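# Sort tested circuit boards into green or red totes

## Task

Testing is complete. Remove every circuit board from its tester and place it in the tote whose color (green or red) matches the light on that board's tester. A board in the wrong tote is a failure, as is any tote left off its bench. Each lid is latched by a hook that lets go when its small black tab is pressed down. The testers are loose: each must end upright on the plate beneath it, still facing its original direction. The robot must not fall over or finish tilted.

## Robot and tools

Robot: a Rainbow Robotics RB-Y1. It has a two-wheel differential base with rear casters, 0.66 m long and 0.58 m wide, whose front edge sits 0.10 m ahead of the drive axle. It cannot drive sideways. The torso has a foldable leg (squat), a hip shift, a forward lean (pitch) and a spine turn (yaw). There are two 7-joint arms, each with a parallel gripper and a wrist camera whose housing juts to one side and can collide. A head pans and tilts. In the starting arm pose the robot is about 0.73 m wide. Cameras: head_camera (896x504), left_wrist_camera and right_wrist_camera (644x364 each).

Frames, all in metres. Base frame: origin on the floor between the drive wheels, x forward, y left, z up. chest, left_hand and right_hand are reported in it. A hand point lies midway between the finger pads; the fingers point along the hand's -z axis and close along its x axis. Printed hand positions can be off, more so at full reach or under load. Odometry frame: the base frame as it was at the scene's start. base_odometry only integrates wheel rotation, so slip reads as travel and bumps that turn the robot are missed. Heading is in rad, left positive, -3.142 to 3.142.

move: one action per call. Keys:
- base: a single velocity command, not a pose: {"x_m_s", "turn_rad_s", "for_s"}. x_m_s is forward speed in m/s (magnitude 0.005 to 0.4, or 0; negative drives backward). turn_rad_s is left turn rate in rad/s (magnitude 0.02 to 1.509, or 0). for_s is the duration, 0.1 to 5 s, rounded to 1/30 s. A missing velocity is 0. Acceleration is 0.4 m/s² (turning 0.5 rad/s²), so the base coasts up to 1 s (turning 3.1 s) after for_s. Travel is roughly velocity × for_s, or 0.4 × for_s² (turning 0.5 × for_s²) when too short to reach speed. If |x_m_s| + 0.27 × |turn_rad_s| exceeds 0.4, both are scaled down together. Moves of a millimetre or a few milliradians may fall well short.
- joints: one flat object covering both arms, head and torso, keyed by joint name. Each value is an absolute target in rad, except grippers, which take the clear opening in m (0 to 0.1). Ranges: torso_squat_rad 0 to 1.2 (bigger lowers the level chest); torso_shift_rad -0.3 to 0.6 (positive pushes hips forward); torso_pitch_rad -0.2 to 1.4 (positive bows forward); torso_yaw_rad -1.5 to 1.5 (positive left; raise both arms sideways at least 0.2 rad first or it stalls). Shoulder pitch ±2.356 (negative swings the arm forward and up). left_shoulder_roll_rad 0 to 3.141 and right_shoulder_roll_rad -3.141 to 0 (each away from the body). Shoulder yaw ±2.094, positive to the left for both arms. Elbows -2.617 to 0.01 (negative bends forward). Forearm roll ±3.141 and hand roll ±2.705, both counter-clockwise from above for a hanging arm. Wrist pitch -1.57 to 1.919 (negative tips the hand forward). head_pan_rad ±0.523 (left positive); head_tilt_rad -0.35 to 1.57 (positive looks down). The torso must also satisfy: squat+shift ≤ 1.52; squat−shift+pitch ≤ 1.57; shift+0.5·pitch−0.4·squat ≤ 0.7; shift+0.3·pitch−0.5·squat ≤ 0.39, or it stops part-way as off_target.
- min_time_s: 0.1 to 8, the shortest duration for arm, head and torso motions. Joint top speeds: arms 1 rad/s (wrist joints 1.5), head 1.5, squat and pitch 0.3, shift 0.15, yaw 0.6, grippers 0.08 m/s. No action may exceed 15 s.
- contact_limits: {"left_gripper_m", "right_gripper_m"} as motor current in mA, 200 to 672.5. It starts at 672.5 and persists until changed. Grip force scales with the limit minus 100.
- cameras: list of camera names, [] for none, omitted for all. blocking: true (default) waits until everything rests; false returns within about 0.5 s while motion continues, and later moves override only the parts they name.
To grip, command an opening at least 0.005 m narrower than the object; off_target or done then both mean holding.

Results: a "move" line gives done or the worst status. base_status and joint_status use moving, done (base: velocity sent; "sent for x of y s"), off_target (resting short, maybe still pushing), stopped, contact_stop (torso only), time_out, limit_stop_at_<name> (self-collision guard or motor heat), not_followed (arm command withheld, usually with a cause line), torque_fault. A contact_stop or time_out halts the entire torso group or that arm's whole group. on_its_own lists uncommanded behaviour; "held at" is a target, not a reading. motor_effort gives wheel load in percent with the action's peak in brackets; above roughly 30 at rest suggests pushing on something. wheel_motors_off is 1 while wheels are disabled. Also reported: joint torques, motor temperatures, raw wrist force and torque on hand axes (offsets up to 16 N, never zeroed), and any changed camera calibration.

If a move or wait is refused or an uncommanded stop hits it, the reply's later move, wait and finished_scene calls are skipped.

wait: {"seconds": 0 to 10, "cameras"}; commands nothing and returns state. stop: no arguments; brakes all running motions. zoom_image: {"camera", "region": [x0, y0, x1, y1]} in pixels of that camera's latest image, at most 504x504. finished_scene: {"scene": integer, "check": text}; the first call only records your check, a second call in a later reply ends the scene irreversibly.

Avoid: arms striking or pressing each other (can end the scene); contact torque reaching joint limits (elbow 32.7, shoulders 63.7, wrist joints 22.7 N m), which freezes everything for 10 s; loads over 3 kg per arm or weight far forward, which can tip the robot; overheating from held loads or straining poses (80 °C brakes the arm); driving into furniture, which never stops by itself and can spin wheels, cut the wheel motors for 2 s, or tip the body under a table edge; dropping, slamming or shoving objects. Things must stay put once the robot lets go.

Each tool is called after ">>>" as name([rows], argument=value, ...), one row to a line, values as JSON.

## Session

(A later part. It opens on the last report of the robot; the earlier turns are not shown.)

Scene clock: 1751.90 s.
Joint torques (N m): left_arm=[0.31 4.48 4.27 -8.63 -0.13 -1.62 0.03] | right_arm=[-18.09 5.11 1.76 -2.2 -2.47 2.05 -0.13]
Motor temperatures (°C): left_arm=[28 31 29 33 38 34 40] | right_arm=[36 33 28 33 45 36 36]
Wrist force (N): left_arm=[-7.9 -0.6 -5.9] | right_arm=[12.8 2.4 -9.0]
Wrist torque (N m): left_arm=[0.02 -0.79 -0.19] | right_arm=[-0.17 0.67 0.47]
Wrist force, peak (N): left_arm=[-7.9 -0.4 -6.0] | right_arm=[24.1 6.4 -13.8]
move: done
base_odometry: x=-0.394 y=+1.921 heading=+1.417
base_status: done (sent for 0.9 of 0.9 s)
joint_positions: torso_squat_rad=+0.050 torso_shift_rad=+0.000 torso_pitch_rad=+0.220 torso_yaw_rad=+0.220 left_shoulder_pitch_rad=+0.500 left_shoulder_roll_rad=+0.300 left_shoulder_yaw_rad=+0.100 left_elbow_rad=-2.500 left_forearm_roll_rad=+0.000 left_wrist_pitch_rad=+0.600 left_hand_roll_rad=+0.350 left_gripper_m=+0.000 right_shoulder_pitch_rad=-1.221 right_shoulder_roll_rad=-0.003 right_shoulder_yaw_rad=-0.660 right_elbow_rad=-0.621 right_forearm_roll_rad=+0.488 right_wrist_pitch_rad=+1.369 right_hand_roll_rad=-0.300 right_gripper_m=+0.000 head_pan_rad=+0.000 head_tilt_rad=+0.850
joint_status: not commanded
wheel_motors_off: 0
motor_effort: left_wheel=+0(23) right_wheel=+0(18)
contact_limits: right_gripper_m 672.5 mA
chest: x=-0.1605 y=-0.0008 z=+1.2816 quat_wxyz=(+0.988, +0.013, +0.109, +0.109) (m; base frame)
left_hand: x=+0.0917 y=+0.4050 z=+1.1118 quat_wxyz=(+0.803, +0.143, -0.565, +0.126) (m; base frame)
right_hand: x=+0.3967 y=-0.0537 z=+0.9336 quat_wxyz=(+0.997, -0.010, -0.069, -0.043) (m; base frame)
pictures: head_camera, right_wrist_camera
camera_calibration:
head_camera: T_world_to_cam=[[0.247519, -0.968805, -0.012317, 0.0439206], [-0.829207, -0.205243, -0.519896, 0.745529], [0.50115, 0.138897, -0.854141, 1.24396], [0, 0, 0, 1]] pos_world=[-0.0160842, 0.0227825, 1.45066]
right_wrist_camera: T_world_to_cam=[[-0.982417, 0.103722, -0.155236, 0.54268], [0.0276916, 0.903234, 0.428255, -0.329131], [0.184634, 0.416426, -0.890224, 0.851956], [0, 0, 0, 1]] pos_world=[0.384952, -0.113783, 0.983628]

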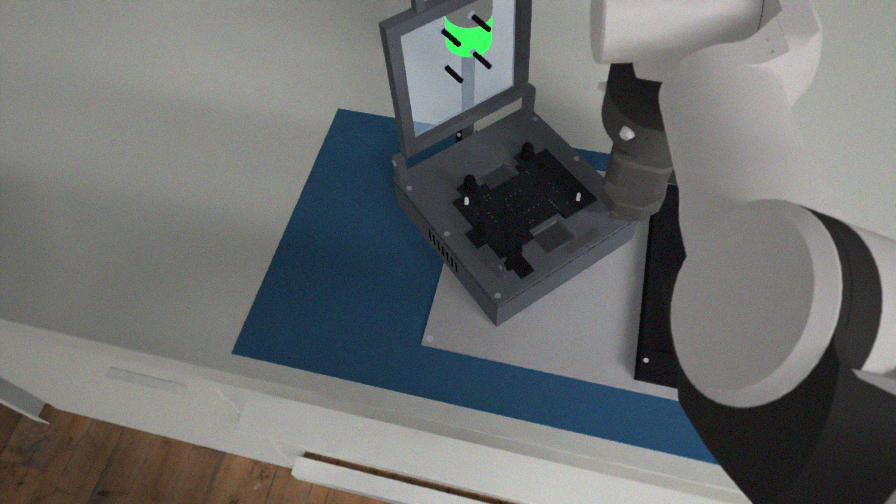

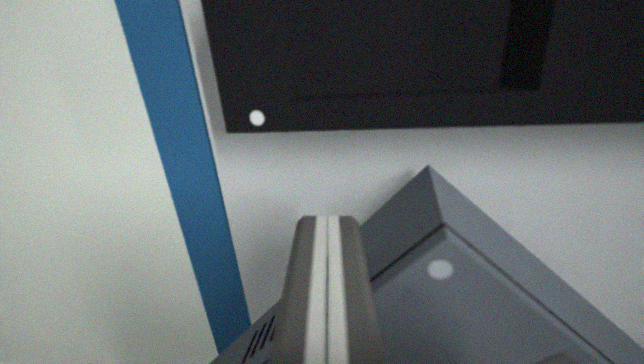

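>>> move(base={"x_m_s":-0.05,"for_s":0.7}, cameras=["right_wrist_camera","head_camera"])

Scene clock: 1760.50 s.
Joint torques (N m): left_arm=[0.48 4.71 4.06 -8.73 -0.14 -1.65 0.12] | right_arm=[-18.8 7.37 1.82 -2.18 -3.21 1.78 -0.16]
Motor temperatures (°C): left_arm=[28 31 29 33 38 34 40] | right_arm=[36 33 28 33 45 36 36]
Wrist force (N): left_arm=[-7.5 -0.5 -6.0] | right_arm=[14.0 0.8 -12.5]
Wrist torque (N m): left_arm=[0.01 -0.76 -0.17] | right_arm=[-0.20 0.60 0.42]
Wrist force, peak (N): left_arm=[-8.1 -0.5 -5.9] | right_arm=[23.2 2.5 -11.0]
move: done
base_odometry: x=-0.400 y=+1.887 heading=+1.418
base_status: done (sent for 0.7 of 0.7 s)
joint_positions: torso_squat_rad=+0.050 torso_shift_rad=+0.000 torso_pitch_rad=+0.220 torso_yaw_rad=+0.220 left_shoulder_pitch_rad=+0.500 left_shoulder_roll_rad=+0.300 left_shoulder_yaw_rad=+0.100 left_elbow_rad=-2.500 left_forearm_roll_rad=+0.000 left_wrist_pitch_rad=+0.600 left_hand_roll_rad=+0.350 left_gripper_m=+0.000 right_shoulder_pitch_rad=-1.221 right_shoulder_roll_rad=-0.003 right_shoulder_yaw_rad=-0.660 right_elbow_rad=-0.621 right_forearm_roll_rad=+0.488 right_wrist_pitch_rad=+1.369 right_hand_roll_rad=-0.300 right_gripper_m=+0.000 head_pan_rad=+0.000 head_tilt_rad=+0.850
joint_status: not commanded
wheel_motors_off: 0
motor_effort: left_wheel=+4(23) right_wheel=-4(24)
contact_limits: right_gripper_m 672.5 mA
chest: x=-0.1605 y=-0.0009 z=+1.2816 quat_wxyz=(+0.988, +0.013, +0.109, +0.109) (m; base frame)
left_hand: x=+0.0917 y=+0.4050 z=+1.1118 quat_wxyz=(+0.803, +0.143, -0.565, +0.126) (m; base frame)
right_hand: x=+0.3968 y=-0.0541 z=+0.9336 quat_wxyz=(+0.997, -0.010, -0.069, -0.043) (m; base frame)
pictures: head_camera, right_wrist_camera
camera_calibration:
head_camera: T_world_to_cam=[[0.247466, -0.968818, -0.0123274, 0.0438995], [-0.829195, -0.205186, -0.519937, 0.745555], [0.501195, 0.138889, -0.854115, 1.24396], [0, 0, 0, 1]] pos_world=[-0.0161198, 0.0227365, 1.45067]
right_wrist_camera: T_world_to_cam=[[-0.982357, 0.104164, -0.155321, 0.542868], [0.0281469, 0.903415, 0.427842, -0.328507], [0.184885, 0.415922, -0.890408, 0.852175], [0, 0, 0, 1]] pos_world=[0.384983, -0.114208, 0.983652]

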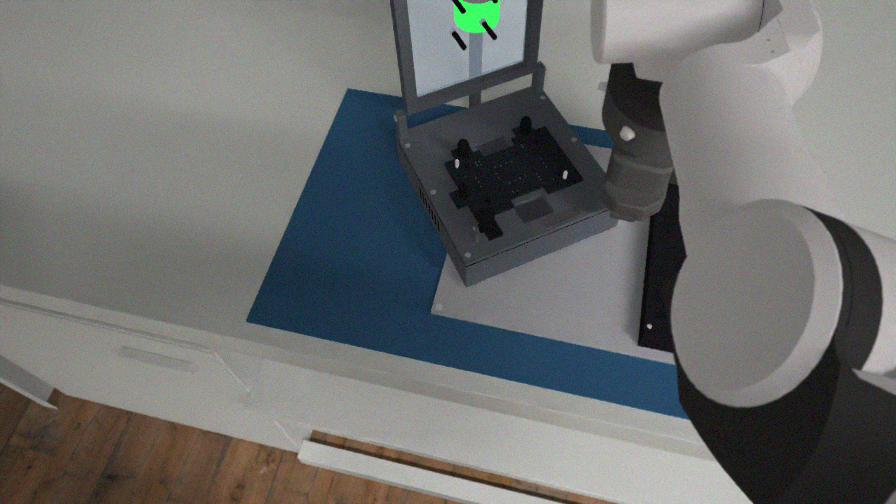

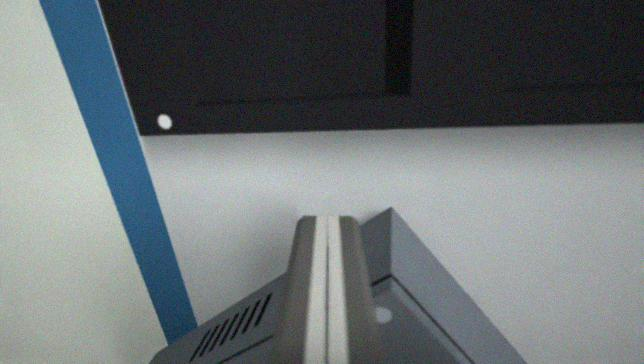

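>>> move(joints={"right_elbow_rad":-1.05,"right_wrist_pitch_rad":1.7,"torso_yaw_rad":0.18}, cameras=[])

>>> move(joints={"right_elbow_rad":-1.9,"torso_yaw_rad":0}, cameras=[])

>>> move(joints={"right_elbow_rad":-2.3,"right_shoulder_pitch_rad":0.3,"right_shoulder_yaw_rad":-0.2,"right_forearm_roll_rad":0,"right_wrist_pitch_rad":0.6}, cameras=["head_camera"])

Scene clock: 1770.13 s.
Joint torques (N m): left_arm=[0.2 4.39 4.19 -8.64 -0.2 -1.66 0] | right_arm=[-22.34 -4.26 2.97 -7.2 -0.17 -0.71 -0.12]
Motor temperatures (°C): left_arm=[28 31 29 33 38 34 40] | right_arm=[36 33 28 33 45 36 36]
Wrist force (N): left_arm=[-7.9 -0.5 -6.0] | right_arm=[1.4 10.7 -12.6]
Wrist torque (N m): left_arm=[0.03 -0.80 -0.17] | right_arm=[-0.07 0.81 0.50]
Wrist force, peak (N): left_arm=[-8.0 -0.4 -6.0] | right_arm=[14.7 2.1 -12.8]
move: done
base_odometry: x=-0.400 y=+1.887 heading=+1.418
base_status: not commanded
joint_positions: torso_squat_rad=+0.050 torso_shift_rad=+0.000 torso_pitch_rad=+0.220 torso_yaw_rad=+0.180 left_shoulder_pitch_rad=+0.500 left_shoulder_roll_rad=+0.300 left_shoulder_yaw_rad=+0.100 left_elbow_rad=-2.500 left_forearm_roll_rad=+0.000 left_wrist_pitch_rad=+0.600 left_hand_roll_rad=+0.350 left_gripper_m=+0.000 right_shoulder_pitch_rad=-1.220 right_shoulder_roll_rad=+0.000 right_shoulder_yaw_rad=-0.660 right_elbow_rad=-1.050 right_forearm_roll_rad=+0.487 right_wrist_pitch_rad=+1.700 right_hand_roll_rad=-0.300 right_gripper_m=+0.000 head_pan_rad=+0.000 head_tilt_rad=+0.850
joint_status: all done
wheel_motors_off: 0
motor_effort: left_wheel=+5(7) right_wheel=-7(9)
contact_limits: right_gripper_m 672.5 mA
chest: x=-0.1605 y=-0.0008 z=+1.2816 quat_wxyz=(+0.990, +0.010, +0.109, +0.089) (m; base frame)
left_hand: x=+0.1073 y=+0.3934 z=+1.1083 quat_wxyz=(+0.806, +0.129, -0.567, +0.113) (m; base frame)
right_hand: x=+0.4094 y=-0.1228 z=+1.0352 quat_wxyz=(+0.983, -0.006, -0.094, -0.159) (m; base frame)
pictures: none
No camera images: "cameras" was empty.

Scene clock: 1771.60 s.
Joint torques (N m): left_arm=[0.44 4.19 3.6 -8.87 -0.2 -1.77 0.05] | right_arm=[-18.58 -6.86 3.89 -4.85 -0.43 -1.63 -0.11]
Motor temperatures (°C): left_arm=[28 31 29 33 38 34 40] | right_arm=[36 33 28 33 45 36 36]
Wrist force (N): left_arm=[-7.8 -0.4 -5.7] | right_arm=[-2.0 8.1 -10.2]
Wrist torque (N m): left_arm=[0.01 -0.78 -0.18] | right_arm=[0.06 0.62 0.46]
Wrist force, peak (N): left_arm=[-7.7 -0.7 -6.3] | right_arm=[0.5 11.6 -13.3]
move: done
base_odometry: x=-0.400 y=+1.887 heading=+1.418
base_status: not commanded
joint_positions: torso_squat_rad=+0.050 torso_shift_rad=+0.000 torso_pitch_rad=+0.220 torso_yaw_rad=+0.000 left_shoulder_pitch_rad=+0.500 left_shoulder_roll_rad=+0.300 left_shoulder_yaw_rad=+0.100 left_elbow_rad=-2.500 left_forearm_roll_rad=+0.000 left_wrist_pitch_rad=+0.600 left_hand_roll_rad=+0.350 left_gripper_m=+0.000 right_shoulder_pitch_rad=-1.220 right_shoulder_roll_rad=+0.000 right_shoulder_yaw_rad=-0.660 right_elbow_rad=-1.900 right_forearm_roll_rad=+0.487 right_wrist_pitch_rad=+1.700 right_hand_roll_rad=-0.300 right_gripper_m=+0.000 head_pan_rad=+0.000 head_tilt_rad=+0.850
joint_status: all done
wheel_motors_off: 0
motor_effort: left_wheel=+8(8) right_wheel=-7(9)
contact_limits: right_gripper_m 672.5 mA
chest: x=-0.1605 y=-0.0008 z=+1.2816 quat_wxyz=(+0.994, +0.000, +0.110, +0.000) (m; base frame)
left_hand: x=+0.1714 y=+0.3335 z=+1.0939 quat_wxyz=(+0.815, +0.063, -0.574, +0.053) (m; base frame)
right_hand: x=+0.3828 y=-0.3307 z=+1.2901 quat_wxyz=(+0.804, +0.032, -0.454, -0.382) (m; base frame)
pictures: none
No camera images: "cameras" was empty.

Scene clock: 1773.80 s.
Joint torques (N m): left_arm=[0.51 4 3.64 -8.76 -0.16 -1.75 0.03] | right_arm=[-2.43 -2.38 -1.39 -9.82 0.25 -1.71 -0.12]
Motor temperatures (°C): left_arm=[28 31 29 33 38 34 40] | right_arm=[36 33 28 33 45 36 36]
Wrist force (N): left_arm=[-7.6 -0.3 -6.0] | right_arm=[-3.7 9.6 -8.7]
Wrist torque (N m): left_arm=[0.00 -0.77 -0.18] | right_arm=[-0.02 0.53 0.45]
Wrist force, peak (N): left_arm=[-7.8 -0.3 -6.2] | right_arm=[-3.6 10.2 -9.4]
move: done
base_odometry: x=-0.400 y=+1.887 heading=+1.418
base_status: not commanded
joint_positions: torso_squat_rad=+0.050 torso_shift_rad=+0.000 torso_pitch_rad=+0.220 torso_yaw_rad=+0.000 left_shoulder_pitch_rad=+0.500 left_shoulder_roll_rad=+0.300 left_shoulder_yaw_rad=+0.100 left_elbow_rad=-2.500 left_forearm_roll_rad=+0.000 left_wrist_pitch_rad=+0.600 left_hand_roll_rad=+0.350 left_gripper_m=+0.000 right_shoulder_pitch_rad=+0.300 right_shoulder_roll_rad=+0.000 right_shoulder_yaw_rad=-0.200 right_elbow_rad=-2.300 right_forearm_roll_rad=+0.000 right_wrist_pitch_rad=+0.600 right_hand_roll_rad=-0.300 right_gripper_m=+0.000 head_pan_rad=+0.000 head_tilt_rad=+0.850
joint_status: all done
wheel_motors_off: 0
motor_effort: left_wheel=+7(9) right_wheel=-7(9)
contact_limits: right_gripper_m 672.5 mA
chest: x=-0.1605 y=-0.0008 z=+1.2816 quat_wxyz=(+0.994, +0.000, +0.110, +0.000) (m; base frame)
left_hand: x=+0.1714 y=+0.3336 z=+1.0939 quat_wxyz=(+0.815, +0.063, -0.574, +0.053) (m; base frame)
right_hand: x=+0.2030 y=-0.3591 z=+1.0548 quat_wxyz=(+0.797, -0.046, -0.570, -0.196) (m; base frame)
pictures: head_camera
camera_calibration:
head_camera: T_world_to_cam=[[0.0355404, -0.998751, 0.0351088, -0.0508393], [-0.856686, -0.0485377, -0.513549, 0.733096], [0.514612, -0.0118255, -0.857342, 1.25011], [0, 0, 0, 1]] pos_world=[-0.0134807, -0.00040988, 1.45004]

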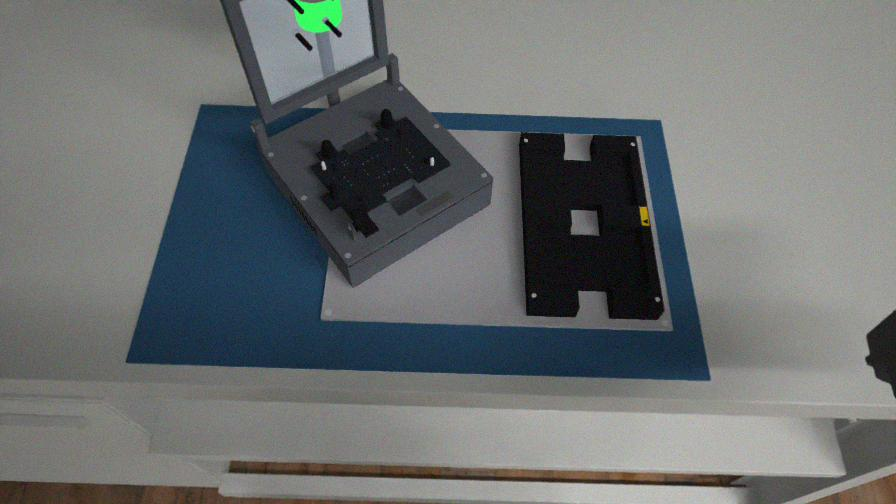

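>>> move(joints={"right_gripper_m":0.055,"right_shoulder_pitch_rad":-1.0,"right_shoulder_yaw_rad":-0.66,"right_elbow_rad":-1.9,"right_forearm_roll_rad":0.487,"right_wrist_pitch_rad":1.9,"right_hand_roll_rad":-1.25,"torso_yaw_rad":0.2}, base={"x_m_s":0.06,"for_s":1.0}, cameras=[])

>>> move(joints={"right_shoulder_pitch_rad":-1.02,"right_elbow_rad":-1.5,"torso_yaw_rad":0.58}, cameras=["right_wrist_camera"])

Scene clock: 1820.03 s.
Joint torques (N m): left_arm=[0.24 4.63 3.9 -8.64 -0.18 -1.66 0.03] | right_arm=[-16.64 -5.78 3.23 -5.14 -0.23 -1.38 0.23]
Motor temperatures (°C): left_arm=[28 31 29 33 38 34 40] | right_arm=[35 33 28 33 45 36 36]
Wrist force (N): left_arm=[-7.6 -0.5 -5.6] | right_arm=[1.7 7.6 -12.2]
Wrist torque (N m): left_arm=[0.02 -0.78 -0.16] | right_arm=[0.11 0.82 0.50]
Wrist force, peak (N): left_arm=[-7.6 -0.8 -6.4] | right_arm=[1.9 7.5 -12.4]
move: done
base_odometry: x=-0.390 y=+1.946 heading=+1.417
base_status: done (sent for 1 of 1 s)
joint_positions: torso_squat_rad=+0.050 torso_shift_rad=+0.000 torso_pitch_rad=+0.220 torso_yaw_rad=+0.200 left_shoulder_pitch_rad=+0.500 left_shoulder_roll_rad=+0.300 left_shoulder_yaw_rad=+0.100 left_elbow_rad=-2.500 left_forearm_roll_rad=+0.000 left_wrist_pitch_rad=+0.600 left_hand_roll_rad=+0.350 left_gripper_m=+0.000 right_shoulder_pitch_rad=-1.001 right_shoulder_roll_rad=+0.000 right_shoulder_yaw_rad=-0.660 right_elbow_rad=-1.900 right_forearm_roll_rad=+0.487 right_wrist_pitch_rad=+1.900 right_hand_roll_rad=-1.250 right_gripper_m=+0.055 head_pan_rad=+0.000 head_tilt_rad=+0.850
joint_status: all done
wheel_motors_off: 0
motor_effort: left_wheel=-5(28) right_wheel=+2(22)
contact_limits: right_gripper_m 672.5 mA
chest: x=-0.1605 y=-0.0008 z=+1.2816 quat_wxyz=(+0.989, +0.011, +0.109, +0.099) (m; base frame)
left_hand: x=+0.0995 y=+0.3994 z=+1.1100 quat_wxyz=(+0.804, +0.136, -0.566, +0.120) (m; base frame)
right_hand: x=+0.3768 y=-0.2433 z=+1.1455 quat_wxyz=(+0.645, +0.150, -0.227, -0.714) (m; base frame)
pictures: none
No camera images: "cameras" was empty.

Scene clock: 1821.47 s.
Joint torques (N m): left_arm=[-0.09 5.2 4.51 -8.28 -0.25 -1.63 0.05] | right_arm=[-20.38 -3.88 4.06 -6.71 -0.17 -0.49 0.17]
Motor temperatures (°C): left_arm=[28 31 29 33 38 34 40] | right_arm=[35 33 28 33 45 36 36]
Wrist force (N): left_arm=[-7.8 -0.8 -5.5] | right_arm=[2.3 9.4 -13.0]
Wrist torque (N m): left_arm=[0.03 -0.79 -0.19] | right_arm=[0.00 0.85 0.50]
Wrist force, peak (N): left_arm=[-8.0 -0.7 -6.1] | right_arm=[1.6 9.2 -14.0]
move: done
base_odometry: x=-0.390 y=+1.946 heading=+1.417
base_status: not commanded
joint_positions: torso_squat_rad=+0.050 torso_shift_rad=+0.000 torso_pitch_rad=+0.220 torso_yaw_rad=+0.580 left_shoulder_pitch_rad=+0.500 left_shoulder_roll_rad=+0.300 left_shoulder_yaw_rad=+0.100 left_elbow_rad=-2.500 left_forearm_roll_rad=+0.000 left_wrist_pitch_rad=+0.600 left_hand_roll_rad=+0.350 left_gripper_m=+0.000 right_shoulder_pitch_rad=-1.020 right_shoulder_roll_rad=+0.000 right_shoulder_yaw_rad=-0.660 right_elbow_rad=-1.500 right_forearm_roll_rad=+0.487 right_wrist_pitch_rad=+1.900 right_hand_roll_rad=-1.250 right_gripper_m=+0.055 head_pan_rad=+0.000 head_tilt_rad=+0.850
joint_status: all done
wheel_motors_off: 0
motor_effort: left_wheel=-5(6) right_wheel=+5(5)
contact_limits: right_gripper_m 672.5 mA
chest: x=-0.1605 y=-0.0008 z=+1.2816 quat_wxyz=(+0.952, +0.032, +0.105, +0.284) (m; base frame)
left_hand: x=-0.0656 y=+0.4789 z=+1.1470 quat_wxyz=(+0.762, +0.271, -0.536, +0.242) (m; base frame)
right_hand: x=+0.3999 y=+0.0282 z=+1.0420 quat_wxyz=(+0.838, +0.089, -0.060, -0.535) (m; base frame)
pictures: right_wrist_camera
camera_calibration:
right_wrist_camera: T_world_to_cam=[[-0.399308, 0.916626, -0.0187049, 0.155748], [0.71103, 0.322495, 0.624847, -0.911316], [0.578783, 0.236207, -0.780523, 0.646836], [0, 0, 0, 1]] pos_world=[0.335787, -0.001654, 1.07722]

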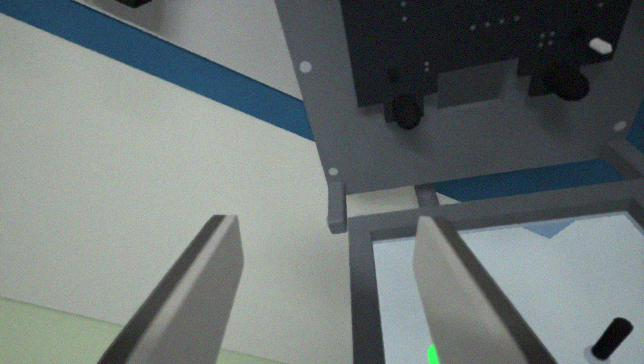

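>>> move(joints={"right_elbow_rad":-1.3,"right_wrist_pitch_rad":1.84,"right_hand_roll_rad":-1.13}, cameras=["right_wrist_camera"])

Scene clock: 1830.23 s.
Joint torques (N m): left_arm=[0 5.16 4.71 -8.28 -0.25 -1.59 -0.02] | right_arm=[-20.9 -3.45 3.97 -6.88 -0.03 -0.39 -0.08]
Motor temperatures (°C): left_arm=[28 31 29 33 38 34 40] | right_arm=[35 33 28 33 45 36 36]
Wrist force (N): left_arm=[-7.8 -0.9 -5.7] | right_arm=[2.0 10.3 -12.9]
Wrist torque (N m): left_arm=[0.04 -0.79 -0.20] | right_arm=[-0.05 0.81 0.50]
Wrist force, peak (N): left_arm=[-8.1 -1.0 -5.6] | right_arm=[1.9 10.3 -13.8]
move: done
base_odometry: x=-0.390 y=+1.946 heading=+1.417
base_status: not commanded
joint_positions: torso_squat_rad=+0.050 torso_shift_rad=+0.000 torso_pitch_rad=+0.220 torso_yaw_rad=+0.580 left_shoulder_pitch_rad=+0.500 left_shoulder_roll_rad=+0.300 left_shoulder_yaw_rad=+0.100 left_elbow_rad=-2.500 left_forearm_roll_rad=+0.000 left_wrist_pitch_rad=+0.600 left_hand_roll_rad=+0.350 left_gripper_m=+0.000 right_shoulder_pitch_rad=-1.020 right_shoulder_roll_rad=+0.000 right_shoulder_yaw_rad=-0.660 right_elbow_rad=-1.300 right_forearm_roll_rad=+0.487 right_wrist_pitch_rad=+1.840 right_hand_roll_rad=-1.130 right_gripper_m=+0.055 head_pan_rad=+0.000 head_tilt_rad=+0.850
joint_status: all done
wheel_motors_off: 0
motor_effort: left_wheel=-5(5) right_wheel=+3(4)
contact_limits: right_gripper_m 672.5 mA
chest: x=-0.1605 y=-0.0008 z=+1.2816 quat_wxyz=(+0.952, +0.032, +0.105, +0.284) (m; base frame)
left_hand: x=-0.0656 y=+0.4789 z=+1.1470 quat_wxyz=(+0.762, +0.271, -0.536, +0.242) (m; base frame)
right_hand: x=+0.3844 y=+0.0453 z=+0.9953 quat_wxyz=(+0.894, +0.037, -0.030, -0.446) (m; base frame)
pictures: right_wrist_camera
camera_calibration:
right_wrist_camera: T_world_to_cam=[[-0.582187, 0.812261, -0.0359338, 0.225192], [0.68051, 0.510987, 0.525166, -0.774253], [0.444933, 0.281291, -0.850241, 0.734163], [0, 0, 0, 1]] pos_world=[0.331337, 0.00620533, 1.03892]

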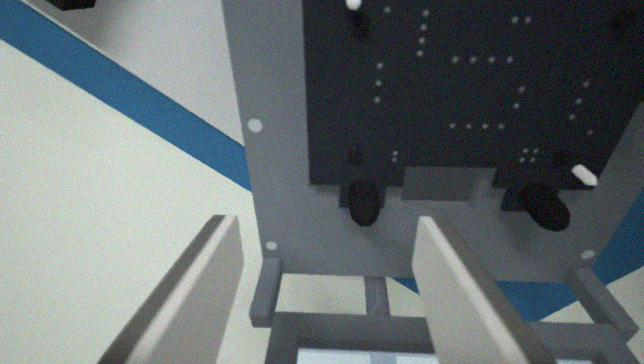

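>>> move(base={"x_m_s":-0.05,"for_s":0.23}, joints={"torso_yaw_rad":0.59,"right_elbow_rad":-1.23,"right_wrist_pitch_rad":1.82,"right_hand_roll_rad":-1.15}, cameras=["right_wrist_camera"])

Scene clock: 1839.87 s.
Joint torques (N m): left_arm=[0.18 5.26 4.64 -8.34 -0.32 -1.59 0.06] | right_arm=[-20.81 -3.29 3.61 -6.76 -0.02 -0.32 -0.18]
Motor temperatures (°C): left_arm=[28 31 29 33 38 34 40] | right_arm=[35 33 28 33 45 36 36]
Wrist force (N): left_arm=[-7.7 -0.9 -5.5] | right_arm=[2.1 10.2 -12.9]
Wrist torque (N m): left_arm=[0.04 -0.77 -0.20] | right_arm=[-0.02 0.84 0.51]
Wrist force, peak (N): left_arm=[-7.9 -1.0 -5.9] | right_arm=[2.3 11.3 -13.0]
move: done
base_odometry: x=-0.392 y=+1.934 heading=+1.417
base_status: done (sent for 0.23 of 0.23 s)
joint_positions: torso_squat_rad=+0.050 torso_shift_rad=+0.000 torso_pitch_rad=+0.220 torso_yaw_rad=+0.590 left_shoulder_pitch_rad=+0.500 left_shoulder_roll_rad=+0.300 left_shoulder_yaw_rad=+0.100 left_elbow_rad=-2.500 left_forearm_roll_rad=+0.000 left_wrist_pitch_rad=+0.600 left_hand_roll_rad=+0.350 left_gripper_m=+0.000 right_shoulder_pitch_rad=-1.020 right_shoulder_roll_rad=+0.000 right_shoulder_yaw_rad=-0.660 right_elbow_rad=-1.230 right_forearm_roll_rad=+0.487 right_wrist_pitch_rad=+1.820 right_hand_roll_rad=-1.150 right_gripper_m=+0.055 head_pan_rad=+0.000 head_tilt_rad=+0.850
joint_status: all done
wheel_motors_off: 0
motor_effort: left_wheel=+1(25) right_wheel=+4(18)
contact_limits: right_gripper_m 672.5 mA
chest: x=-0.1606 y=-0.0008 z=+1.2816 quat_wxyz=(+0.951, +0.032, +0.105, +0.289) (m; base frame)
left_hand: x=-0.0703 y=+0.4800 z=+1.1481 quat_wxyz=(+0.761, +0.274, -0.535, +0.246) (m; base frame)
right_hand: x=+0.3761 y=+0.0563 z=+0.9792 quat_wxyz=(+0.899, +0.021, -0.016, -0.437) (m; base frame)
pictures: right_wrist_camera
camera_calibration:
right_wrist_camera: T_world_to_cam=[[-0.600653, 0.799083, -0.0261292, 0.208921], [0.688857, 0.533834, 0.490405, -0.736106], [0.405823, 0.276564, -0.871103, 0.756508], [0, 0, 0, 1]] pos_world=[0.325553, 0.0167906, 1.02545]

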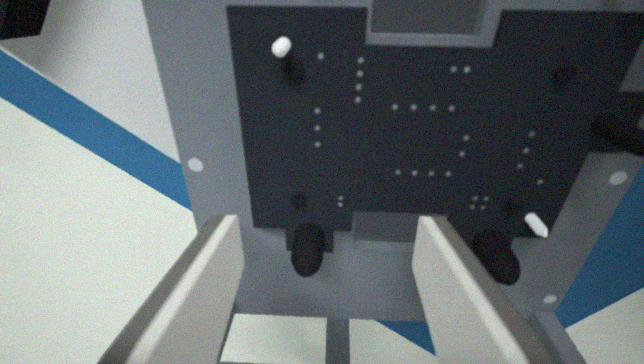

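Good. Descend and close.

>>> move(joints={"right_elbow_rad":-1.165,"right_wrist_pitch_rad":1.79}, cameras=[])

>>> move(joints={"right_gripper_m":0.008}, contact_limits={"right_gripper_m":450}, cameras=["right_wrist_camera"])

Scene clock: 1844.47 s.
Joint torques (N m): left_arm=[-0.08 5.18 4.77 -8.19 -0.26 -1.61 0.06] | right_arm=[-20.86 -3.27 3.48 -6.87 -0.03 -0.24 -0.19]
Motor temperatures (°C): left_arm=[28 31 29 33 38 34 40] | right_arm=[35 33 28 33 45 36 36]
Wrist force (N): left_arm=[-7.9 -0.7 -5.5] | right_arm=[2.4 10.6 -12.9]
Wrist torque (N m): left_arm=[0.02 -0.81 -0.18] | right_arm=[-0.07 0.88 0.52]
Wrist force, peak (N): left_arm=[-8.0 -1.1 -5.7] | right_arm=[1.9 10.5 -13.6]
move: done
base_odometry: x=-0.392 y=+1.934 heading=+1.417
base_status: not commanded
joint_positions: torso_squat_rad=+0.050 torso_shift_rad=+0.000 torso_pitch_rad=+0.220 torso_yaw_rad=+0.590 left_shoulder_pitch_rad=+0.500 left_shoulder_roll_rad=+0.300 left_shoulder_yaw_rad=+0.100 left_elbow_rad=-2.500 left_forearm_roll_rad=+0.000 left_wrist_pitch_rad=+0.600 left_hand_roll_rad=+0.350 left_gripper_m=+0.000 right_shoulder_pitch_rad=-1.020 right_shoulder_roll_rad=+0.000 right_shoulder_yaw_rad=-0.660 right_elbow_rad=-1.165 right_forearm_roll_rad=+0.487 right_wrist_pitch_rad=+1.790 right_hand_roll_rad=-1.150 right_gripper_m=+0.055 head_pan_rad=+0.000 head_tilt_rad=+0.850
joint_status: all done
wheel_motors_off: 0
motor_effort: left_wheel=+0(1) right_wheel=+5(7)
contact_limits: right_gripper_m 672.5 mA
chest: x=-0.1606 y=-0.0008 z=+1.2816 quat_wxyz=(+0.951, +0.032, +0.105, +0.289) (m; base frame)
left_hand: x=-0.0702 y=+0.4800 z=+1.1481 quat_wxyz=(+0.761, +0.274, -0.535, +0.246) (m; base frame)
right_hand: x=+0.3703 y=+0.0613 z=+0.9643 quat_wxyz=(+0.906, +0.010, -0.008, -0.424) (m; base frame)
pictures: none
No camera images: "cameras" was empty.

Scene clock: 1845.50 s.
Joint torques (N m): left_arm=[0.03 5.16 4.62 -8.34 -0.27 -1.6 0.07] | right_arm=[-21.1 -3.29 3.63 -6.84 0.01 -0.25 -0.15]
Motor temperatures (°C): left_arm=[28 31 29 33 38 34 40] | right_arm=[35 33 28 33 45 36 36]
Wrist force (N): left_arm=[-7.9 -1.0 -5.5] | right_arm=[2.4 10.1 -13.0]
Wrist torque (N m): left_arm=[0.05 -0.79 -0.19] | right_arm=[0.02 0.87 0.51]
Wrist force, peak (N): left_arm=[-7.9 -1.0 -5.5] | right_arm=[2.6 10.4 -13.4]
move: done
base_odometry: x=-0.392 y=+1.934 heading=+1.417
base_status: not commanded
joint_positions: torso_squat_rad=+0.050 torso_shift_rad=+0.000 torso_pitch_rad=+0.220 torso_yaw_rad=+0.590 left_shoulder_pitch_rad=+0.500 left_shoulder_roll_rad=+0.300 left_shoulder_yaw_rad=+0.100 left_elbow_rad=-2.500 left_forearm_roll_rad=+0.000 left_wrist_pitch_rad=+0.600 left_hand_roll_rad=+0.350 left_gripper_m=+0.000 right_shoulder_pitch_rad=-1.020 right_shoulder_roll_rad=+0.000 right_shoulder_yaw_rad=-0.660 right_elbow_rad=-1.165 right_forearm_roll_rad=+0.487 right_wrist_pitch_rad=+1.790 right_hand_roll_rad=-1.150 right_gripper_m=+0.008 head_pan_rad=+0.000 head_tilt_rad=+0.850
joint_status: all done
wheel_motors_off: 0
motor_effort: left_wheel=+0(2) right_wheel=+5(6)
contact_limits: right_gripper_m 450 mA
chest: x=-0.1606 y=-0.0008 z=+1.2816 quat_wxyz=(+0.951, +0.032, +0.105, +0.289) (m; base frame)
left_hand: x=-0.0702 y=+0.4800 z=+1.1481 quat_wxyz=(+0.761, +0.274, -0.535, +0.246) (m; base frame)
right_hand: x=+0.3703 y=+0.0613 z=+0.9643 quat_wxyz=(+0.906, +0.010, -0.008, -0.424) (m; base frame)
pictures: right_wrist_camera
camera_calibration:
right_wrist_camera: T_world_to_cam=[[-0.624563, 0.780633, -0.0230857, 0.208156], [0.684254, 0.561223, 0.465646, -0.703579], [0.376455, 0.275028, -0.88467, 0.768546], [0, 0, 0, 1]] pos_world=[0.322111, 0.020999, 1.01233]

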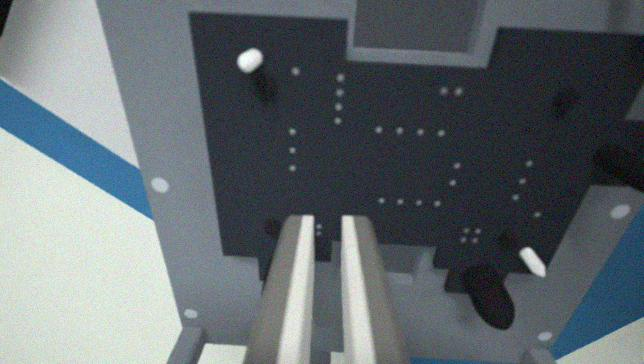

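>>> move(joints={"right_gripper_m":0.055}, cameras=[])

>>> move(base={"x_m_s":0.05,"for_s":0.2}, joints={"torso_yaw_rad":0.575,"right_elbow_rad":-1.155}, cameras=["right_wrist_camera"])

>>> move(joints={"right_gripper_m":0.006}, cameras=["right_wrist_camera"])

Scene clock: 1855.50 s.
Joint torques (N m): left_arm=[0.04 5.37 4.88 -8.24 -0.24 -1.62 0.09] | right_arm=[-20.82 -3.38 3.46 -6.83 0.06 -0.22 -0.18]
Motor temperatures (°C): left_arm=[28 31 29 33 38 34 40] | right_arm=[36 33 28 33 45 36 36]
Wrist force (N): left_arm=[-7.9 -1.2 -5.5] | right_arm=[2.4 10.5 -13.1]
Wrist torque (N m): left_arm=[0.06 -0.80 -0.19] | right_arm=[-0.04 0.87 0.50]
Wrist force, peak (N): left_arm=[-8.1 -1.1 -5.6] | right_arm=[2.3 10.6 -13.3]
move: done
base_odometry: x=-0.392 y=+1.934 heading=+1.417
base_status: not commanded
joint_positions: torso_squat_rad=+0.050 torso_shift_rad=+0.000 torso_pitch_rad=+0.220 torso_yaw_rad=+0.590 left_shoulder_pitch_rad=+0.500 left_shoulder_roll_rad=+0.300 left_shoulder_yaw_rad=+0.100 left_elbow_rad=-2.500 left_forearm_roll_rad=+0.000 left_wrist_pitch_rad=+0.600 left_hand_roll_rad=+0.350 left_gripper_m=+0.000 right_shoulder_pitch_rad=-1.020 right_shoulder_roll_rad=+0.000 right_shoulder_yaw_rad=-0.660 right_elbow_rad=-1.165 right_forearm_roll_rad=+0.487 right_wrist_pitch_rad=+1.790 right_hand_roll_rad=-1.150 right_gripper_m=+0.055 head_pan_rad=+0.000 head_tilt_rad=+0.850
joint_status: all done
wheel_motors_off: 0
motor_effort: left_wheel=+2(2) right_wheel=+5(6)
contact_limits: right_gripper_m 450 mA
chest: x=-0.1606 y=-0.0008 z=+1.2816 quat_wxyz=(+0.951, +0.032, +0.105, +0.289) (m; base frame)
left_hand: x=-0.0702 y=+0.4800 z=+1.1481 quat_wxyz=(+0.761, +0.274, -0.535, +0.246) (m; base frame)
right_hand: x=+0.3703 y=+0.0613 z=+0.9643 quat_wxyz=(+0.906, +0.010, -0.008, -0.424) (m; base frame)
pictures: none
No camera images: "cameras" was empty.

Scene clock: 1856.37 s.
Joint torques (N m): left_arm=[-0.1 5.25 4.61 -8.3 -0.25 -1.58 -0.02] | right_arm=[-20.88 -3.25 3.3 -6.7 0.02 -0.2 -0.22]
Motor temperatures (°C): left_arm=[28 31 29 33 38 34 40] | right_arm=[36 33 28 33 45 36 36]
Wrist force (N): left_arm=[-7.8 -1.0 -5.6] | right_arm=[2.3 10.3 -13.0]
Wrist torque (N m): left_arm=[0.06 -0.78 -0.18] | right_arm=[-0.02 0.88 0.50]
Wrist force, peak (N): left_arm=[-8.2 -0.8 -5.3] | right_arm=[2.5 10.7 -13.6]
move: done
base_odometry: x=-0.391 y=+1.944 heading=+1.417
base_status: done (sent for 0.2 of 0.2 s)
joint_positions: torso_squat_rad=+0.050 torso_shift_rad=+0.000 torso_pitch_rad=+0.220 torso_yaw_rad=+0.575 left_shoulder_pitch_rad=+0.500 left_shoulder_roll_rad=+0.300 left_shoulder_yaw_rad=+0.100 left_elbow_rad=-2.500 left_forearm_roll_rad=+0.000 left_wrist_pitch_rad=+0.600 left_hand_roll_rad=+0.350 left_gripper_m=+0.000 right_shoulder_pitch_rad=-1.020 right_shoulder_roll_rad=+0.000 right_shoulder_yaw_rad=-0.660 right_elbow_rad=-1.155 right_forearm_roll_rad=+0.487 right_wrist_pitch_rad=+1.790 right_hand_roll_rad=-1.150 right_gripper_m=+0.055 head_pan_rad=+0.000 head_tilt_rad=+0.850
joint_status: all done
wheel_motors_off: 0
motor_effort: left_wheel=-3(21) right_wheel=+0(24)
contact_limits: right_gripper_m 450 mA
chest: x=-0.1605 y=-0.0008 z=+1.2816 quat_wxyz=(+0.953, +0.032, +0.105, +0.282) (m; base frame)
left_hand: x=-0.0632 y=+0.4782 z=+1.1465 quat_wxyz=(+0.763, +0.269, -0.536, +0.241) (m; base frame)
right_hand: x=+0.3691 y=+0.0529 z=+0.9618 quat_wxyz=(+0.904, +0.005, -0.006, -0.428) (m; base frame)
pictures: right_wrist_camera
camera_calibration:
right_wrist_camera: T_world_to_cam=[[-0.616839, 0.786747, -0.0231887, 0.210834], [0.693686, 0.557324, 0.456278, -0.691207], [0.371899, 0.265364, -0.889535, 0.775935], [0, 0, 0, 1]] pos_world=[0.320962, 0.0134476, 1.01049]

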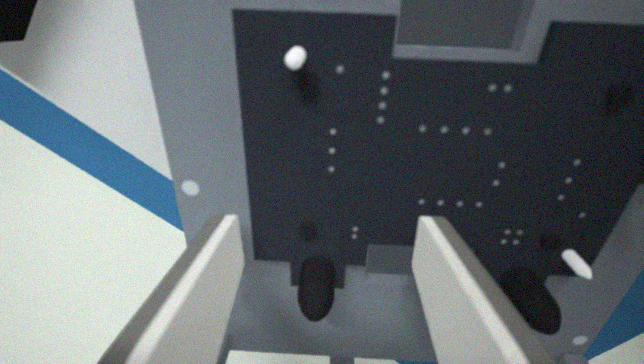

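Scene clock: 1857.43 s.
Joint torques (N m): left_arm=[0.22 5.1 4.7 -8.35 -0.25 -1.65 -0.02] | right_arm=[-20.53 -3.26 3.57 -6.79 0.08 -0.2 -0.2]
Motor temperatures (°C): left_arm=[28 31 29 33 38 34 40] | right_arm=[36 33 28 33 45 36 36]
Wrist force (N): left_arm=[-7.6 -1.0 -5.7] | right_arm=[2.4 10.5 -13.0]
Wrist torque (N m): left_arm=[0.03 -0.76 -0.18] | right_arm=[-0.04 0.89 0.52]
Wrist force, peak (N): left_arm=[-8.0 -0.9 -5.6] | right_arm=[2.3 10.7 -13.2]
move: done
base_odometry: x=-0.391 y=+1.944 heading=+1.417
base_status: not commanded
joint_positions: torso_squat_rad=+0.050 torso_shift_rad=+0.000 torso_pitch_rad=+0.220 torso_yaw_rad=+0.575 left_shoulder_pitch_rad=+0.500 left_shoulder_roll_rad=+0.300 left_shoulder_yaw_rad=+0.100 left_elbow_rad=-2.500 left_forearm_roll_rad=+0.000 left_wrist_pitch_rad=+0.600 left_hand_roll_rad=+0.350 left_gripper_m=+0.000 right_shoulder_pitch_rad=-1.020 right_shoulder_roll_rad=+0.000 right_shoulder_yaw_rad=-0.660 right_elbow_rad=-1.155 right_forearm_roll_rad=+0.487 right_wrist_pitch_rad=+1.790 right_hand_roll_rad=-1.150 right_gripper_m=+0.006 head_pan_rad=+0.000 head_tilt_rad=+0.850
joint_status: all done
wheel_motors_off: 0
motor_effort: left_wheel=-4(5) right_wheel=+1(3)
contact_limits: right_gripper_m 450 mA
chest: x=-0.1605 y=-0.0008 z=+1.2816 quat_wxyz=(+0.953, +0.032, +0.105, +0.282) (m; base frame)
left_hand: x=-0.0632 y=+0.4782 z=+1.1465 quat_wxyz=(+0.763, +0.269, -0.536, +0.241) (m; base frame)
right_hand: x=+0.3692 y=+0.0529 z=+0.9618 quat_wxyz=(+0.904, +0.005, -0.006, -0.428) (m; base frame)
pictures: right_wrist_camera
camera_calibration:
right_wrist_camera: T_world_to_cam=[[-0.61684, 0.786747, -0.0231841, 0.210833], [0.693689, 0.557325, 0.456273, -0.691205], [0.371892, 0.265365, -0.889538, 0.775934], [0, 0, 0, 1]] pos_world=[0.320967, 0.0134478, 1.01049]

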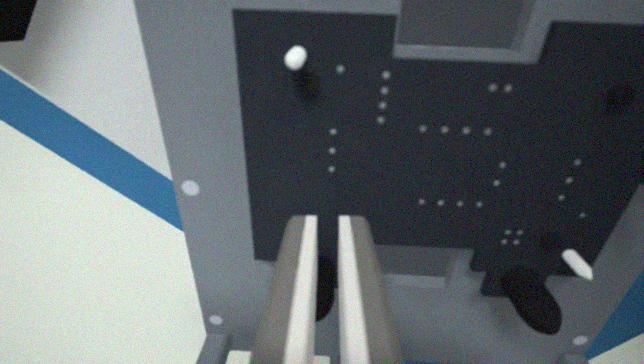

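>>> move(joints={"right_gripper_m":0.055}, cameras=[])

>>> move(base={"x_m_s":0.05,"for_s":0.2}, joints={"torso_yaw_rad":0.59}, cameras=[])

>>> move(joints={"right_gripper_m":0.006}, cameras=["right_wrist_camera"])

Scene clock: 1866.27 s.
Joint torques (N m): left_arm=[-0.03 5.24 4.51 -8.42 -0.28 -1.66 0.1] | right_arm=[-20.8 -3.24 3.54 -6.73 0 -0.1 -0.15]
Motor temperatures (°C): left_arm=[28 31 29 33 38 34 40] | right_arm=[36 33 28 33 45 36 36]
Wrist force (N): left_arm=[-7.8 -1.1 -5.5] | right_arm=[2.0 10.5 -13.3]
Wrist torque (N m): left_arm=[0.07 -0.78 -0.19] | right_arm=[-0.04 0.85 0.51]
Wrist force, peak (N): left_arm=[-8.1 -1.1 -5.7] | right_arm=[2.3 10.7 -13.4]
move: done
base_odometry: x=-0.391 y=+1.944 heading=+1.417
base_status: not commanded
joint_positions: torso_squat_rad=+0.050 torso_shift_rad=+0.000 torso_pitch_rad=+0.220 torso_yaw_rad=+0.575 left_shoulder_pitch_rad=+0.500 left_shoulder_roll_rad=+0.300 left_shoulder_yaw_rad=+0.100 left_elbow_rad=-2.500 left_forearm_roll_rad=+0.000 left_wrist_pitch_rad=+0.600 left_hand_roll_rad=+0.350 left_gripper_m=+0.000 right_shoulder_pitch_rad=-1.020 right_shoulder_roll_rad=+0.000 right_shoulder_yaw_rad=-0.660 right_elbow_rad=-1.155 right_forearm_roll_rad=+0.487 right_wrist_pitch_rad=+1.790 right_hand_roll_rad=-1.150 right_gripper_m=+0.055 head_pan_rad=+0.000 head_tilt_rad=+0.850
joint_status: all done
wheel_motors_off: 0
motor_effort: left_wheel=-4(5) right_wheel=+1(4)
contact_limits: right_gripper_m 450 mA
chest: x=-0.1605 y=-0.0008 z=+1.2816 quat_wxyz=(+0.953, +0.032, +0.105, +0.282) (m; base frame)
left_hand: x=-0.0632 y=+0.4782 z=+1.1465 quat_wxyz=(+0.763, +0.269, -0.536, +0.241) (m; base frame)
right_hand: x=+0.3692 y=+0.0529 z=+0.9618 quat_wxyz=(+0.904, +0.005, -0.006, -0.428) (m; base frame)
pictures: none
No camera images: "cameras" was empty.

Scene clock: 1867.20 s.
Joint torques (N m): left_arm=[-0.1 5.2 4.77 -8.3 -0.23 -1.65 0.06] | right_arm=[-20.64 -3.35 3.45 -6.88 -0.03 -0.09 -0.22]
Motor temperatures (°C): left_arm=[28 31 29 33 38 34 40] | right_arm=[36 33 28 33 45 36 36]
Wrist force (N): left_arm=[-7.8 -0.8 -5.5] | right_arm=[2.3 10.3 -12.9]
Wrist torque (N m): left_arm=[0.03 -0.78 -0.18] | right_arm=[-0.02 0.86 0.51]
Wrist force, peak (N): left_arm=[-7.9 -1.6 -5.8] | right_arm=[2.4 11.0 -13.5]
move: done
base_odometry: x=-0.389 y=+1.954 heading=+1.417
base_status: done (sent for 0.2 of 0.2 s)
joint_positions: torso_squat_rad=+0.050 torso_shift_rad=+0.000 torso_pitch_rad=+0.220 torso_yaw_rad=+0.590 left_shoulder_pitch_rad=+0.500 left_shoulder_roll_rad=+0.300 left_shoulder_yaw_rad=+0.100 left_elbow_rad=-2.500 left_forearm_roll_rad=+0.000 left_wrist_pitch_rad=+0.600 left_hand_roll_rad=+0.350 left_gripper_m=+0.000 right_shoulder_pitch_rad=-1.020 right_shoulder_roll_rad=+0.000 right_shoulder_yaw_rad=-0.660 right_elbow_rad=-1.155 right_forearm_roll_rad=+0.487 right_wrist_pitch_rad=+1.790 right_hand_roll_rad=-1.150 right_gripper_m=+0.055 head_pan_rad=+0.000 head_tilt_rad=+0.850
joint_status: all done
wheel_motors_off: 0
motor_effort: left_wheel=-4(15) right_wheel=+1(24)
contact_limits: right_gripper_m 450 mA
chest: x=-0.1605 y=-0.0008 z=+1.2816 quat_wxyz=(+0.951, +0.032, +0.105, +0.289) (m; base frame)
left_hand: x=-0.0703 y=+0.4800 z=+1.1481 quat_wxyz=(+0.761, +0.274, -0.535, +0.246) (m; base frame)
right_hand: x=+0.3683 y=+0.0618 z=+0.9620 quat_wxyz=(+0.907, +0.006, -0.005, -0.422) (m; base frame)
pictures: none
No camera images: "cameras" was empty.

Scene clock: 1868.33 s.
Joint torques (N m): left_arm=[-0.07 5.27 4.59 -8.35 -0.24 -1.65 0.05] | right_arm=[-21.14 6.74 3.89 -4.54 -3.74 2.55 -0.26]
Motor temperatures (°C): left_arm=[28 31 29 33 38 34 40] | right_arm=[36 33 28 33 45 36 36]
Wrist force (N): left_arm=[-7.7 -1.0 -5.6] | right_arm=[20.0 13.9 -16.0]
Wrist torque (N m): left_arm=[0.04 -0.79 -0.18] | right_arm=[0.02 0.45 0.45]
Wrist force, peak (N): left_arm=[-8.1 -1.1 -5.6] | right_arm=[22.8 14.5 -19.2]
move: done
base_odometry: x=-0.389 y=+1.954 heading=+1.416
base_status: not commanded
joint_positions: torso_squat_rad=+0.050 torso_shift_rad=+0.000 torso_pitch_rad=+0.220 torso_yaw_rad=+0.590 left_shoulder_pitch_rad=+0.500 left_shoulder_roll_rad=+0.300 left_shoulder_yaw_rad=+0.100 left_elbow_rad=-2.500 left_forearm_roll_rad=+0.000 left_wrist_pitch_rad=+0.600 left_hand_roll_rad=+0.350 left_gripper_m=+0.000 right_shoulder_pitch_rad=-1.020 right_shoulder_roll_rad=-0.002 right_shoulder_yaw_rad=-0.660 right_elbow_rad=-1.156 right_forearm_roll_rad=+0.488 right_wrist_pitch_rad=+1.789 right_hand_roll_rad=-1.150 right_gripper_m=+0.010 head_pan_rad=+0.000 head_tilt_rad=+0.850
joint_status: all done
wheel_motors_off: 0
motor_effort: left_wheel=-8(8) right_wheel=+1(4)
contact_limits: right_gripper_m 450 mA
chest: x=-0.1603 y=-0.0009 z=+1.2816 quat_wxyz=(+0.951, +0.032, +0.105, +0.289) (m; base frame)
left_hand: x=-0.0700 y=+0.4799 z=+1.1481 quat_wxyz=(+0.761, +0.274, -0.535, +0.245) (m; base frame)
right_hand: x=+0.3697 y=+0.0602 z=+0.9622 quat_wxyz=(+0.906, +0.006, -0.007, -0.423) (m; base frame)
pictures: right_wrist_camera
camera_calibration:
right_wrist_camera: T_world_to_cam=[[-0.626278, 0.779252, -0.0233042, 0.209492], [0.685801, 0.564896, 0.458879, -0.695848], [0.370746, 0.271404, -0.888193, 0.772944], [0, 0, 0, 1]] pos_world=[0.321847, 0.0200552, 1.01072]

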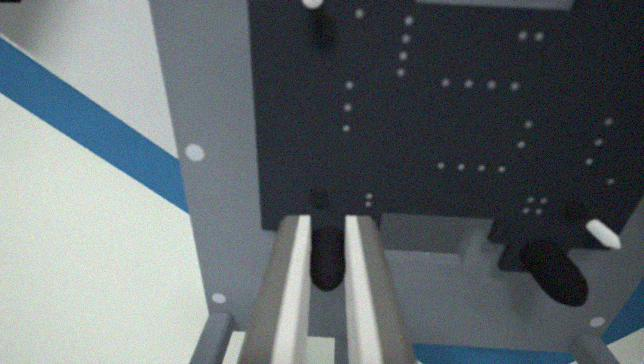

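>>> move(joints={"torso_yaw_rad":0.51,"right_hand_roll_rad":-1.3}, min_time_s=1.5, cameras=["right_wrist_camera"])

Scene clock: 1873.80 s.
Joint torques (N m): left_arm=[0.23 5.08 4.57 -8.38 -0.2 -1.64 0.1] | right_arm=[-14.73 -9.45 2.89 -5.78 4.58 2.48 -0.54]
Motor temperatures (°C): left_arm=[28 31 29 33 38 34 40] | right_arm=[36 33 28 33 45 36 36]
Wrist force (N): left_arm=[-7.8 -1.1 -5.5] | right_arm=[-13.7 24.0 -12.1]
Wrist torque (N m): left_arm=[0.06 -0.80 -0.19] | right_arm=[0.34 1.29 0.66]
Wrist force, peak (N): left_arm=[-8.0 -1.2 -5.7] | right_arm=[-0.8 33.7 -20.4]
move: done
base_odometry: x=-0.389 y=+1.954 heading=+1.416
base_status: not commanded
joint_positions: torso_squat_rad=+0.050 torso_shift_rad=+0.000 torso_pitch_rad=+0.220 torso_yaw_rad=+0.510 left_shoulder_pitch_rad=+0.500 left_shoulder_roll_rad=+0.300 left_shoulder_yaw_rad=+0.100 left_elbow_rad=-2.500 left_forearm_roll_rad=+0.000 left_wrist_pitch_rad=+0.600 left_hand_roll_rad=+0.350 left_gripper_m=+0.000 right_shoulder_pitch_rad=-1.022 right_shoulder_roll_rad=+0.001 right_shoulder_yaw_rad=-0.660 right_elbow_rad=-1.155 right_forearm_roll_rad=+0.486 right_wrist_pitch_rad=+1.789 right_hand_roll_rad=-1.300 right_gripper_m=+0.010 head_pan_rad=+0.000 head_tilt_rad=+0.850
joint_status: all done
wheel_motors_off: 0
motor_effort: left_wheel=-6(8) right_wheel=+2(3)
contact_limits: right_gripper_m 450 mA
chest: x=-0.1604 y=-0.0007 z=+1.2816 quat_wxyz=(+0.962, +0.028, +0.106, +0.251) (m; base frame)
left_hand: x=-0.0332 y=+0.4693 z=+1.1397 quat_wxyz=(+0.772, +0.247, -0.543, +0.220) (m; base frame)
right_hand: x=+0.3714 y=+0.0165 z=+0.9618 quat_wxyz=(+0.853, +0.000, -0.009, -0.521) (m; base frame)
pictures: right_wrist_camera
camera_calibration:
right_wrist_camera: T_world_to_cam=[[-0.438122, 0.898358, -0.0316662, 0.180859], [0.795018, 0.403683, 0.452755, -0.704152], [0.419519, 0.173186, -0.891073, 0.770023], [0, 0, 0, 1]] pos_world=[0.316013, -0.0115791, 1.01068]

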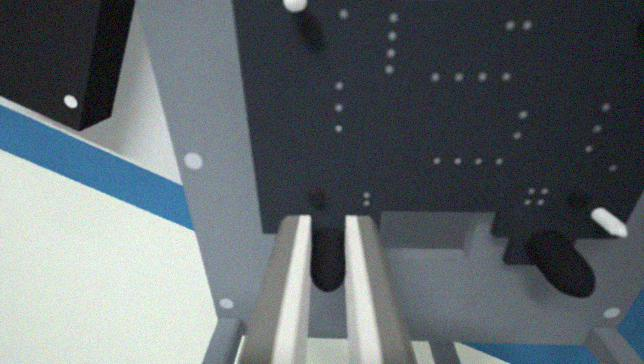

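>>> move(joints={"torso_yaw_rad":0.46,"right_hand_roll_rad":-1.52}, min_time_s=1.5, cameras=["right_wrist_camera","head_camera"])

Scene clock: 1885.27 s.
Joint torques (N m): left_arm=[0.07 4.85 4.58 -8.5 -0.24 -1.61 0.03] | right_arm=[-8.05 -13.55 0.6 -5.28 5.86 3.74 -0.35]
Motor temperatures (°C): left_arm=[28 31 29 33 38 34 40] | right_arm=[36 33 28 33 46 36 36]
Wrist force (N): left_arm=[-7.7 -0.7 -5.6] | right_arm=[-19.4 26.3 -7.5]
Wrist torque (N m): left_arm=[0.02 -0.79 -0.19] | right_arm=[0.45 1.48 0.54]
Wrist force, peak (N): left_arm=[-8.1 -1.0 -6.0] | right_arm=[-44.8 42.1 -16.8]
move: done
base_odometry: x=-0.389 y=+1.954 heading=+1.417
base_status: not commanded
joint_positions: torso_squat_rad=+0.050 torso_shift_rad=+0.000 torso_pitch_rad=+0.220 torso_yaw_rad=+0.461 left_shoulder_pitch_rad=+0.500 left_shoulder_roll_rad=+0.300 left_shoulder_yaw_rad=+0.100 left_elbow_rad=-2.500 left_forearm_roll_rad=+0.000 left_wrist_pitch_rad=+0.600 left_hand_roll_rad=+0.350 left_gripper_m=+0.000 right_shoulder_pitch_rad=-1.023 right_shoulder_roll_rad=+0.002 right_shoulder_yaw_rad=-0.659 right_elbow_rad=-1.156 right_forearm_roll_rad=+0.486 right_wrist_pitch_rad=+1.789 right_hand_roll_rad=-1.520 right_gripper_m=+0.010 head_pan_rad=+0.000 head_tilt_rad=+0.850
joint_status: all done
wheel_motors_off: 0
motor_effort: left_wheel=+0(7) right_wheel=-3(7)
contact_limits: right_gripper_m 450 mA
chest: x=-0.1605 y=-0.0005 z=+1.2816 quat_wxyz=(+0.968, +0.025, +0.107, +0.227) (m; base frame)
left_hand: x=-0.0106 y=+0.4611 z=+1.1345 quat_wxyz=(+0.779, +0.229, -0.547, +0.205) (m; base frame)
right_hand: x=+0.3718 y=-0.0117 z=+0.9625 quat_wxyz=(+0.776, -0.002, -0.012, -0.630) (m; base frame)
pictures: head_camera, right_wrist_camera
camera_calibration:
head_camera: T_world_to_cam=[[0.466041, -0.882674, -0.0607721, 0.141434], [-0.761819, -0.365404, -0.534893, 0.775591], [0.44993, 0.29558, -0.842731, 1.22112], [0, 0, 0, 1]] pos_world=[-0.0244725, 0.0473062, 1.45253]
right_wrist_camera: T_world_to_cam=[[-0.185348, 0.981901, -0.0389485, 0.120387], [0.871633, 0.182577, 0.454886, -0.726511], [0.453764, 0.0503632, -0.889698, 0.759905], [0, 0, 0, 1]] pos_world=[0.310748, -0.0238355, 1.01125]

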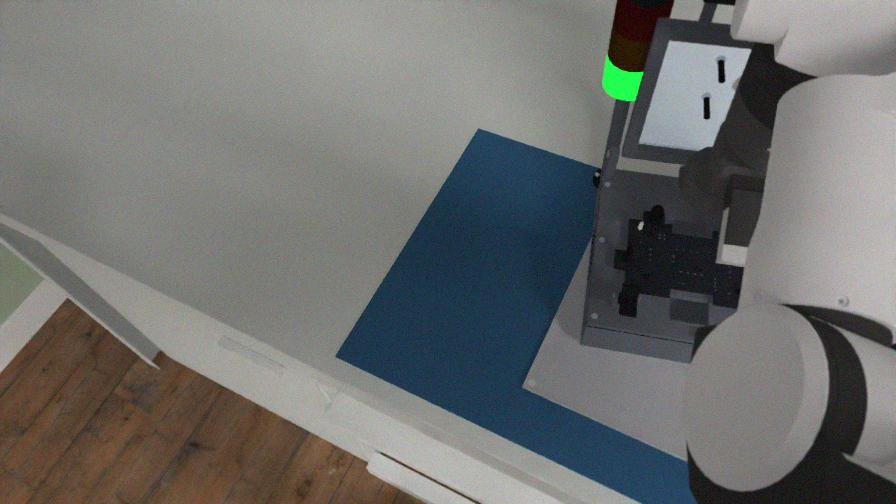

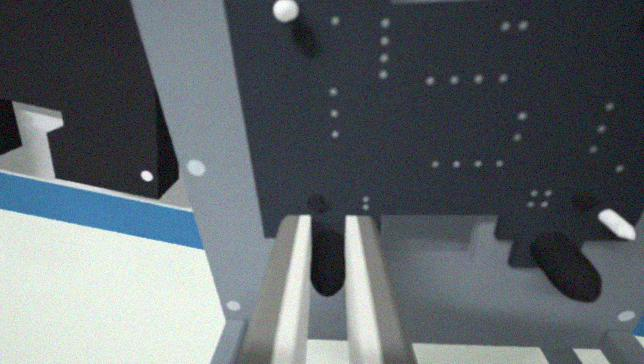

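>>> move(joints={"torso_yaw_rad":0.445,"right_hand_roll_rad":-1.64}, min_time_s=1.5, cameras=["right_wrist_camera","head_camera"])

Scene clock: 1893.17 s.
Joint torques (N m): left_arm=[0.23 4.85 4.5 -8.42 -0.29 -1.66 0.04] | right_arm=[-7.41 -13.6 0.37 -4.78 6.03 6.06 -0.49]
Motor temperatures (°C): left_arm=[28 31 29 33 38 34 40] | right_arm=[35 34 28 33 46 36 36]
Wrist force (N): left_arm=[-7.9 -0.7 -5.5] | right_arm=[-24.0 32.8 -10.7]
Wrist torque (N m): left_arm=[0.00 -0.83 -0.19] | right_arm=[0.62 1.57 0.67]
Wrist force, peak (N): left_arm=[-8.2 -0.8 -5.8] | right_arm=[-24.0 33.1 -10.9]
move: done
base_odometry: x=-0.389 y=+1.954 heading=+1.417
base_status: not commanded
joint_positions: torso_squat_rad=+0.050 torso_shift_rad=+0.000 torso_pitch_rad=+0.220 torso_yaw_rad=+0.446 left_shoulder_pitch_rad=+0.500 left_shoulder_roll_rad=+0.300 left_shoulder_yaw_rad=+0.100 left_elbow_rad=-2.500 left_forearm_roll_rad=+0.000 left_wrist_pitch_rad=+0.600 left_hand_roll_rad=+0.350 left_gripper_m=+0.000 right_shoulder_pitch_rad=-1.024 right_shoulder_roll_rad=+0.002 right_shoulder_yaw_rad=-0.659 right_elbow_rad=-1.156 right_forearm_roll_rad=+0.486 right_wrist_pitch_rad=+1.788 right_hand_roll_rad=-1.640 right_gripper_m=+0.010 head_pan_rad=+0.000 head_tilt_rad=+0.850
joint_status: all done
wheel_motors_off: 0
motor_effort: left_wheel=-1(2) right_wheel=-4(5)
contact_limits: right_gripper_m 450 mA
chest: x=-0.1604 y=-0.0005 z=+1.2816 quat_wxyz=(+0.969, +0.025, +0.107, +0.220) (m; base frame)
left_hand: x=-0.0038 y=+0.4584 z=+1.1330 quat_wxyz=(+0.780, +0.224, -0.548, +0.200) (m; base frame)
right_hand: x=+0.3718 y=-0.0205 z=+0.9626 quat_wxyz=(+0.732, -0.003, -0.014, -0.681) (m; base frame)
pictures: head_camera, right_wrist_camera
camera_calibration:
head_camera: T_world_to_cam=[[0.453142, -0.889555, -0.0579195, 0.135679], [-0.767104, -0.356018, -0.533669, 0.77322], [0.454107, 0.286258, -0.843708, 1.22301], [0, 0, 0, 1]] pos_world=[-0.0237184, 0.0458781, 1.45236]
right_wrist_camera: T_world_to_cam=[[-0.0518968, 0.997836, -0.040364, 0.0810338], [0.886786, 0.0646333, 0.457638, -0.735676], [0.459257, -0.0120443, -0.888222, 0.7557], [0, 0, 0, 1]] pos_world=[0.309532, -0.0242075, 1.01117]

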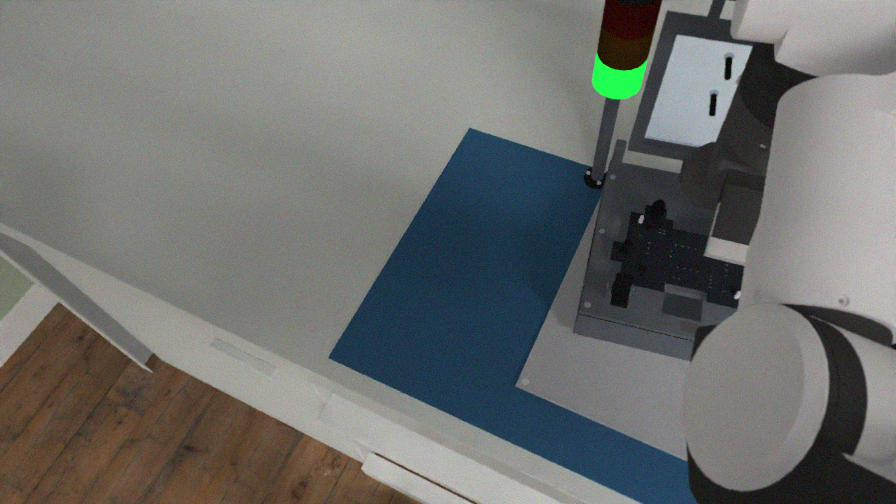

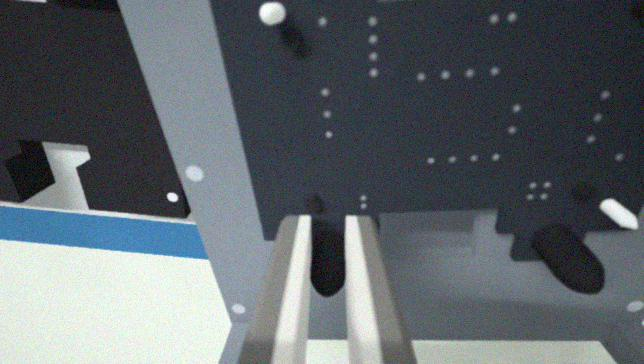

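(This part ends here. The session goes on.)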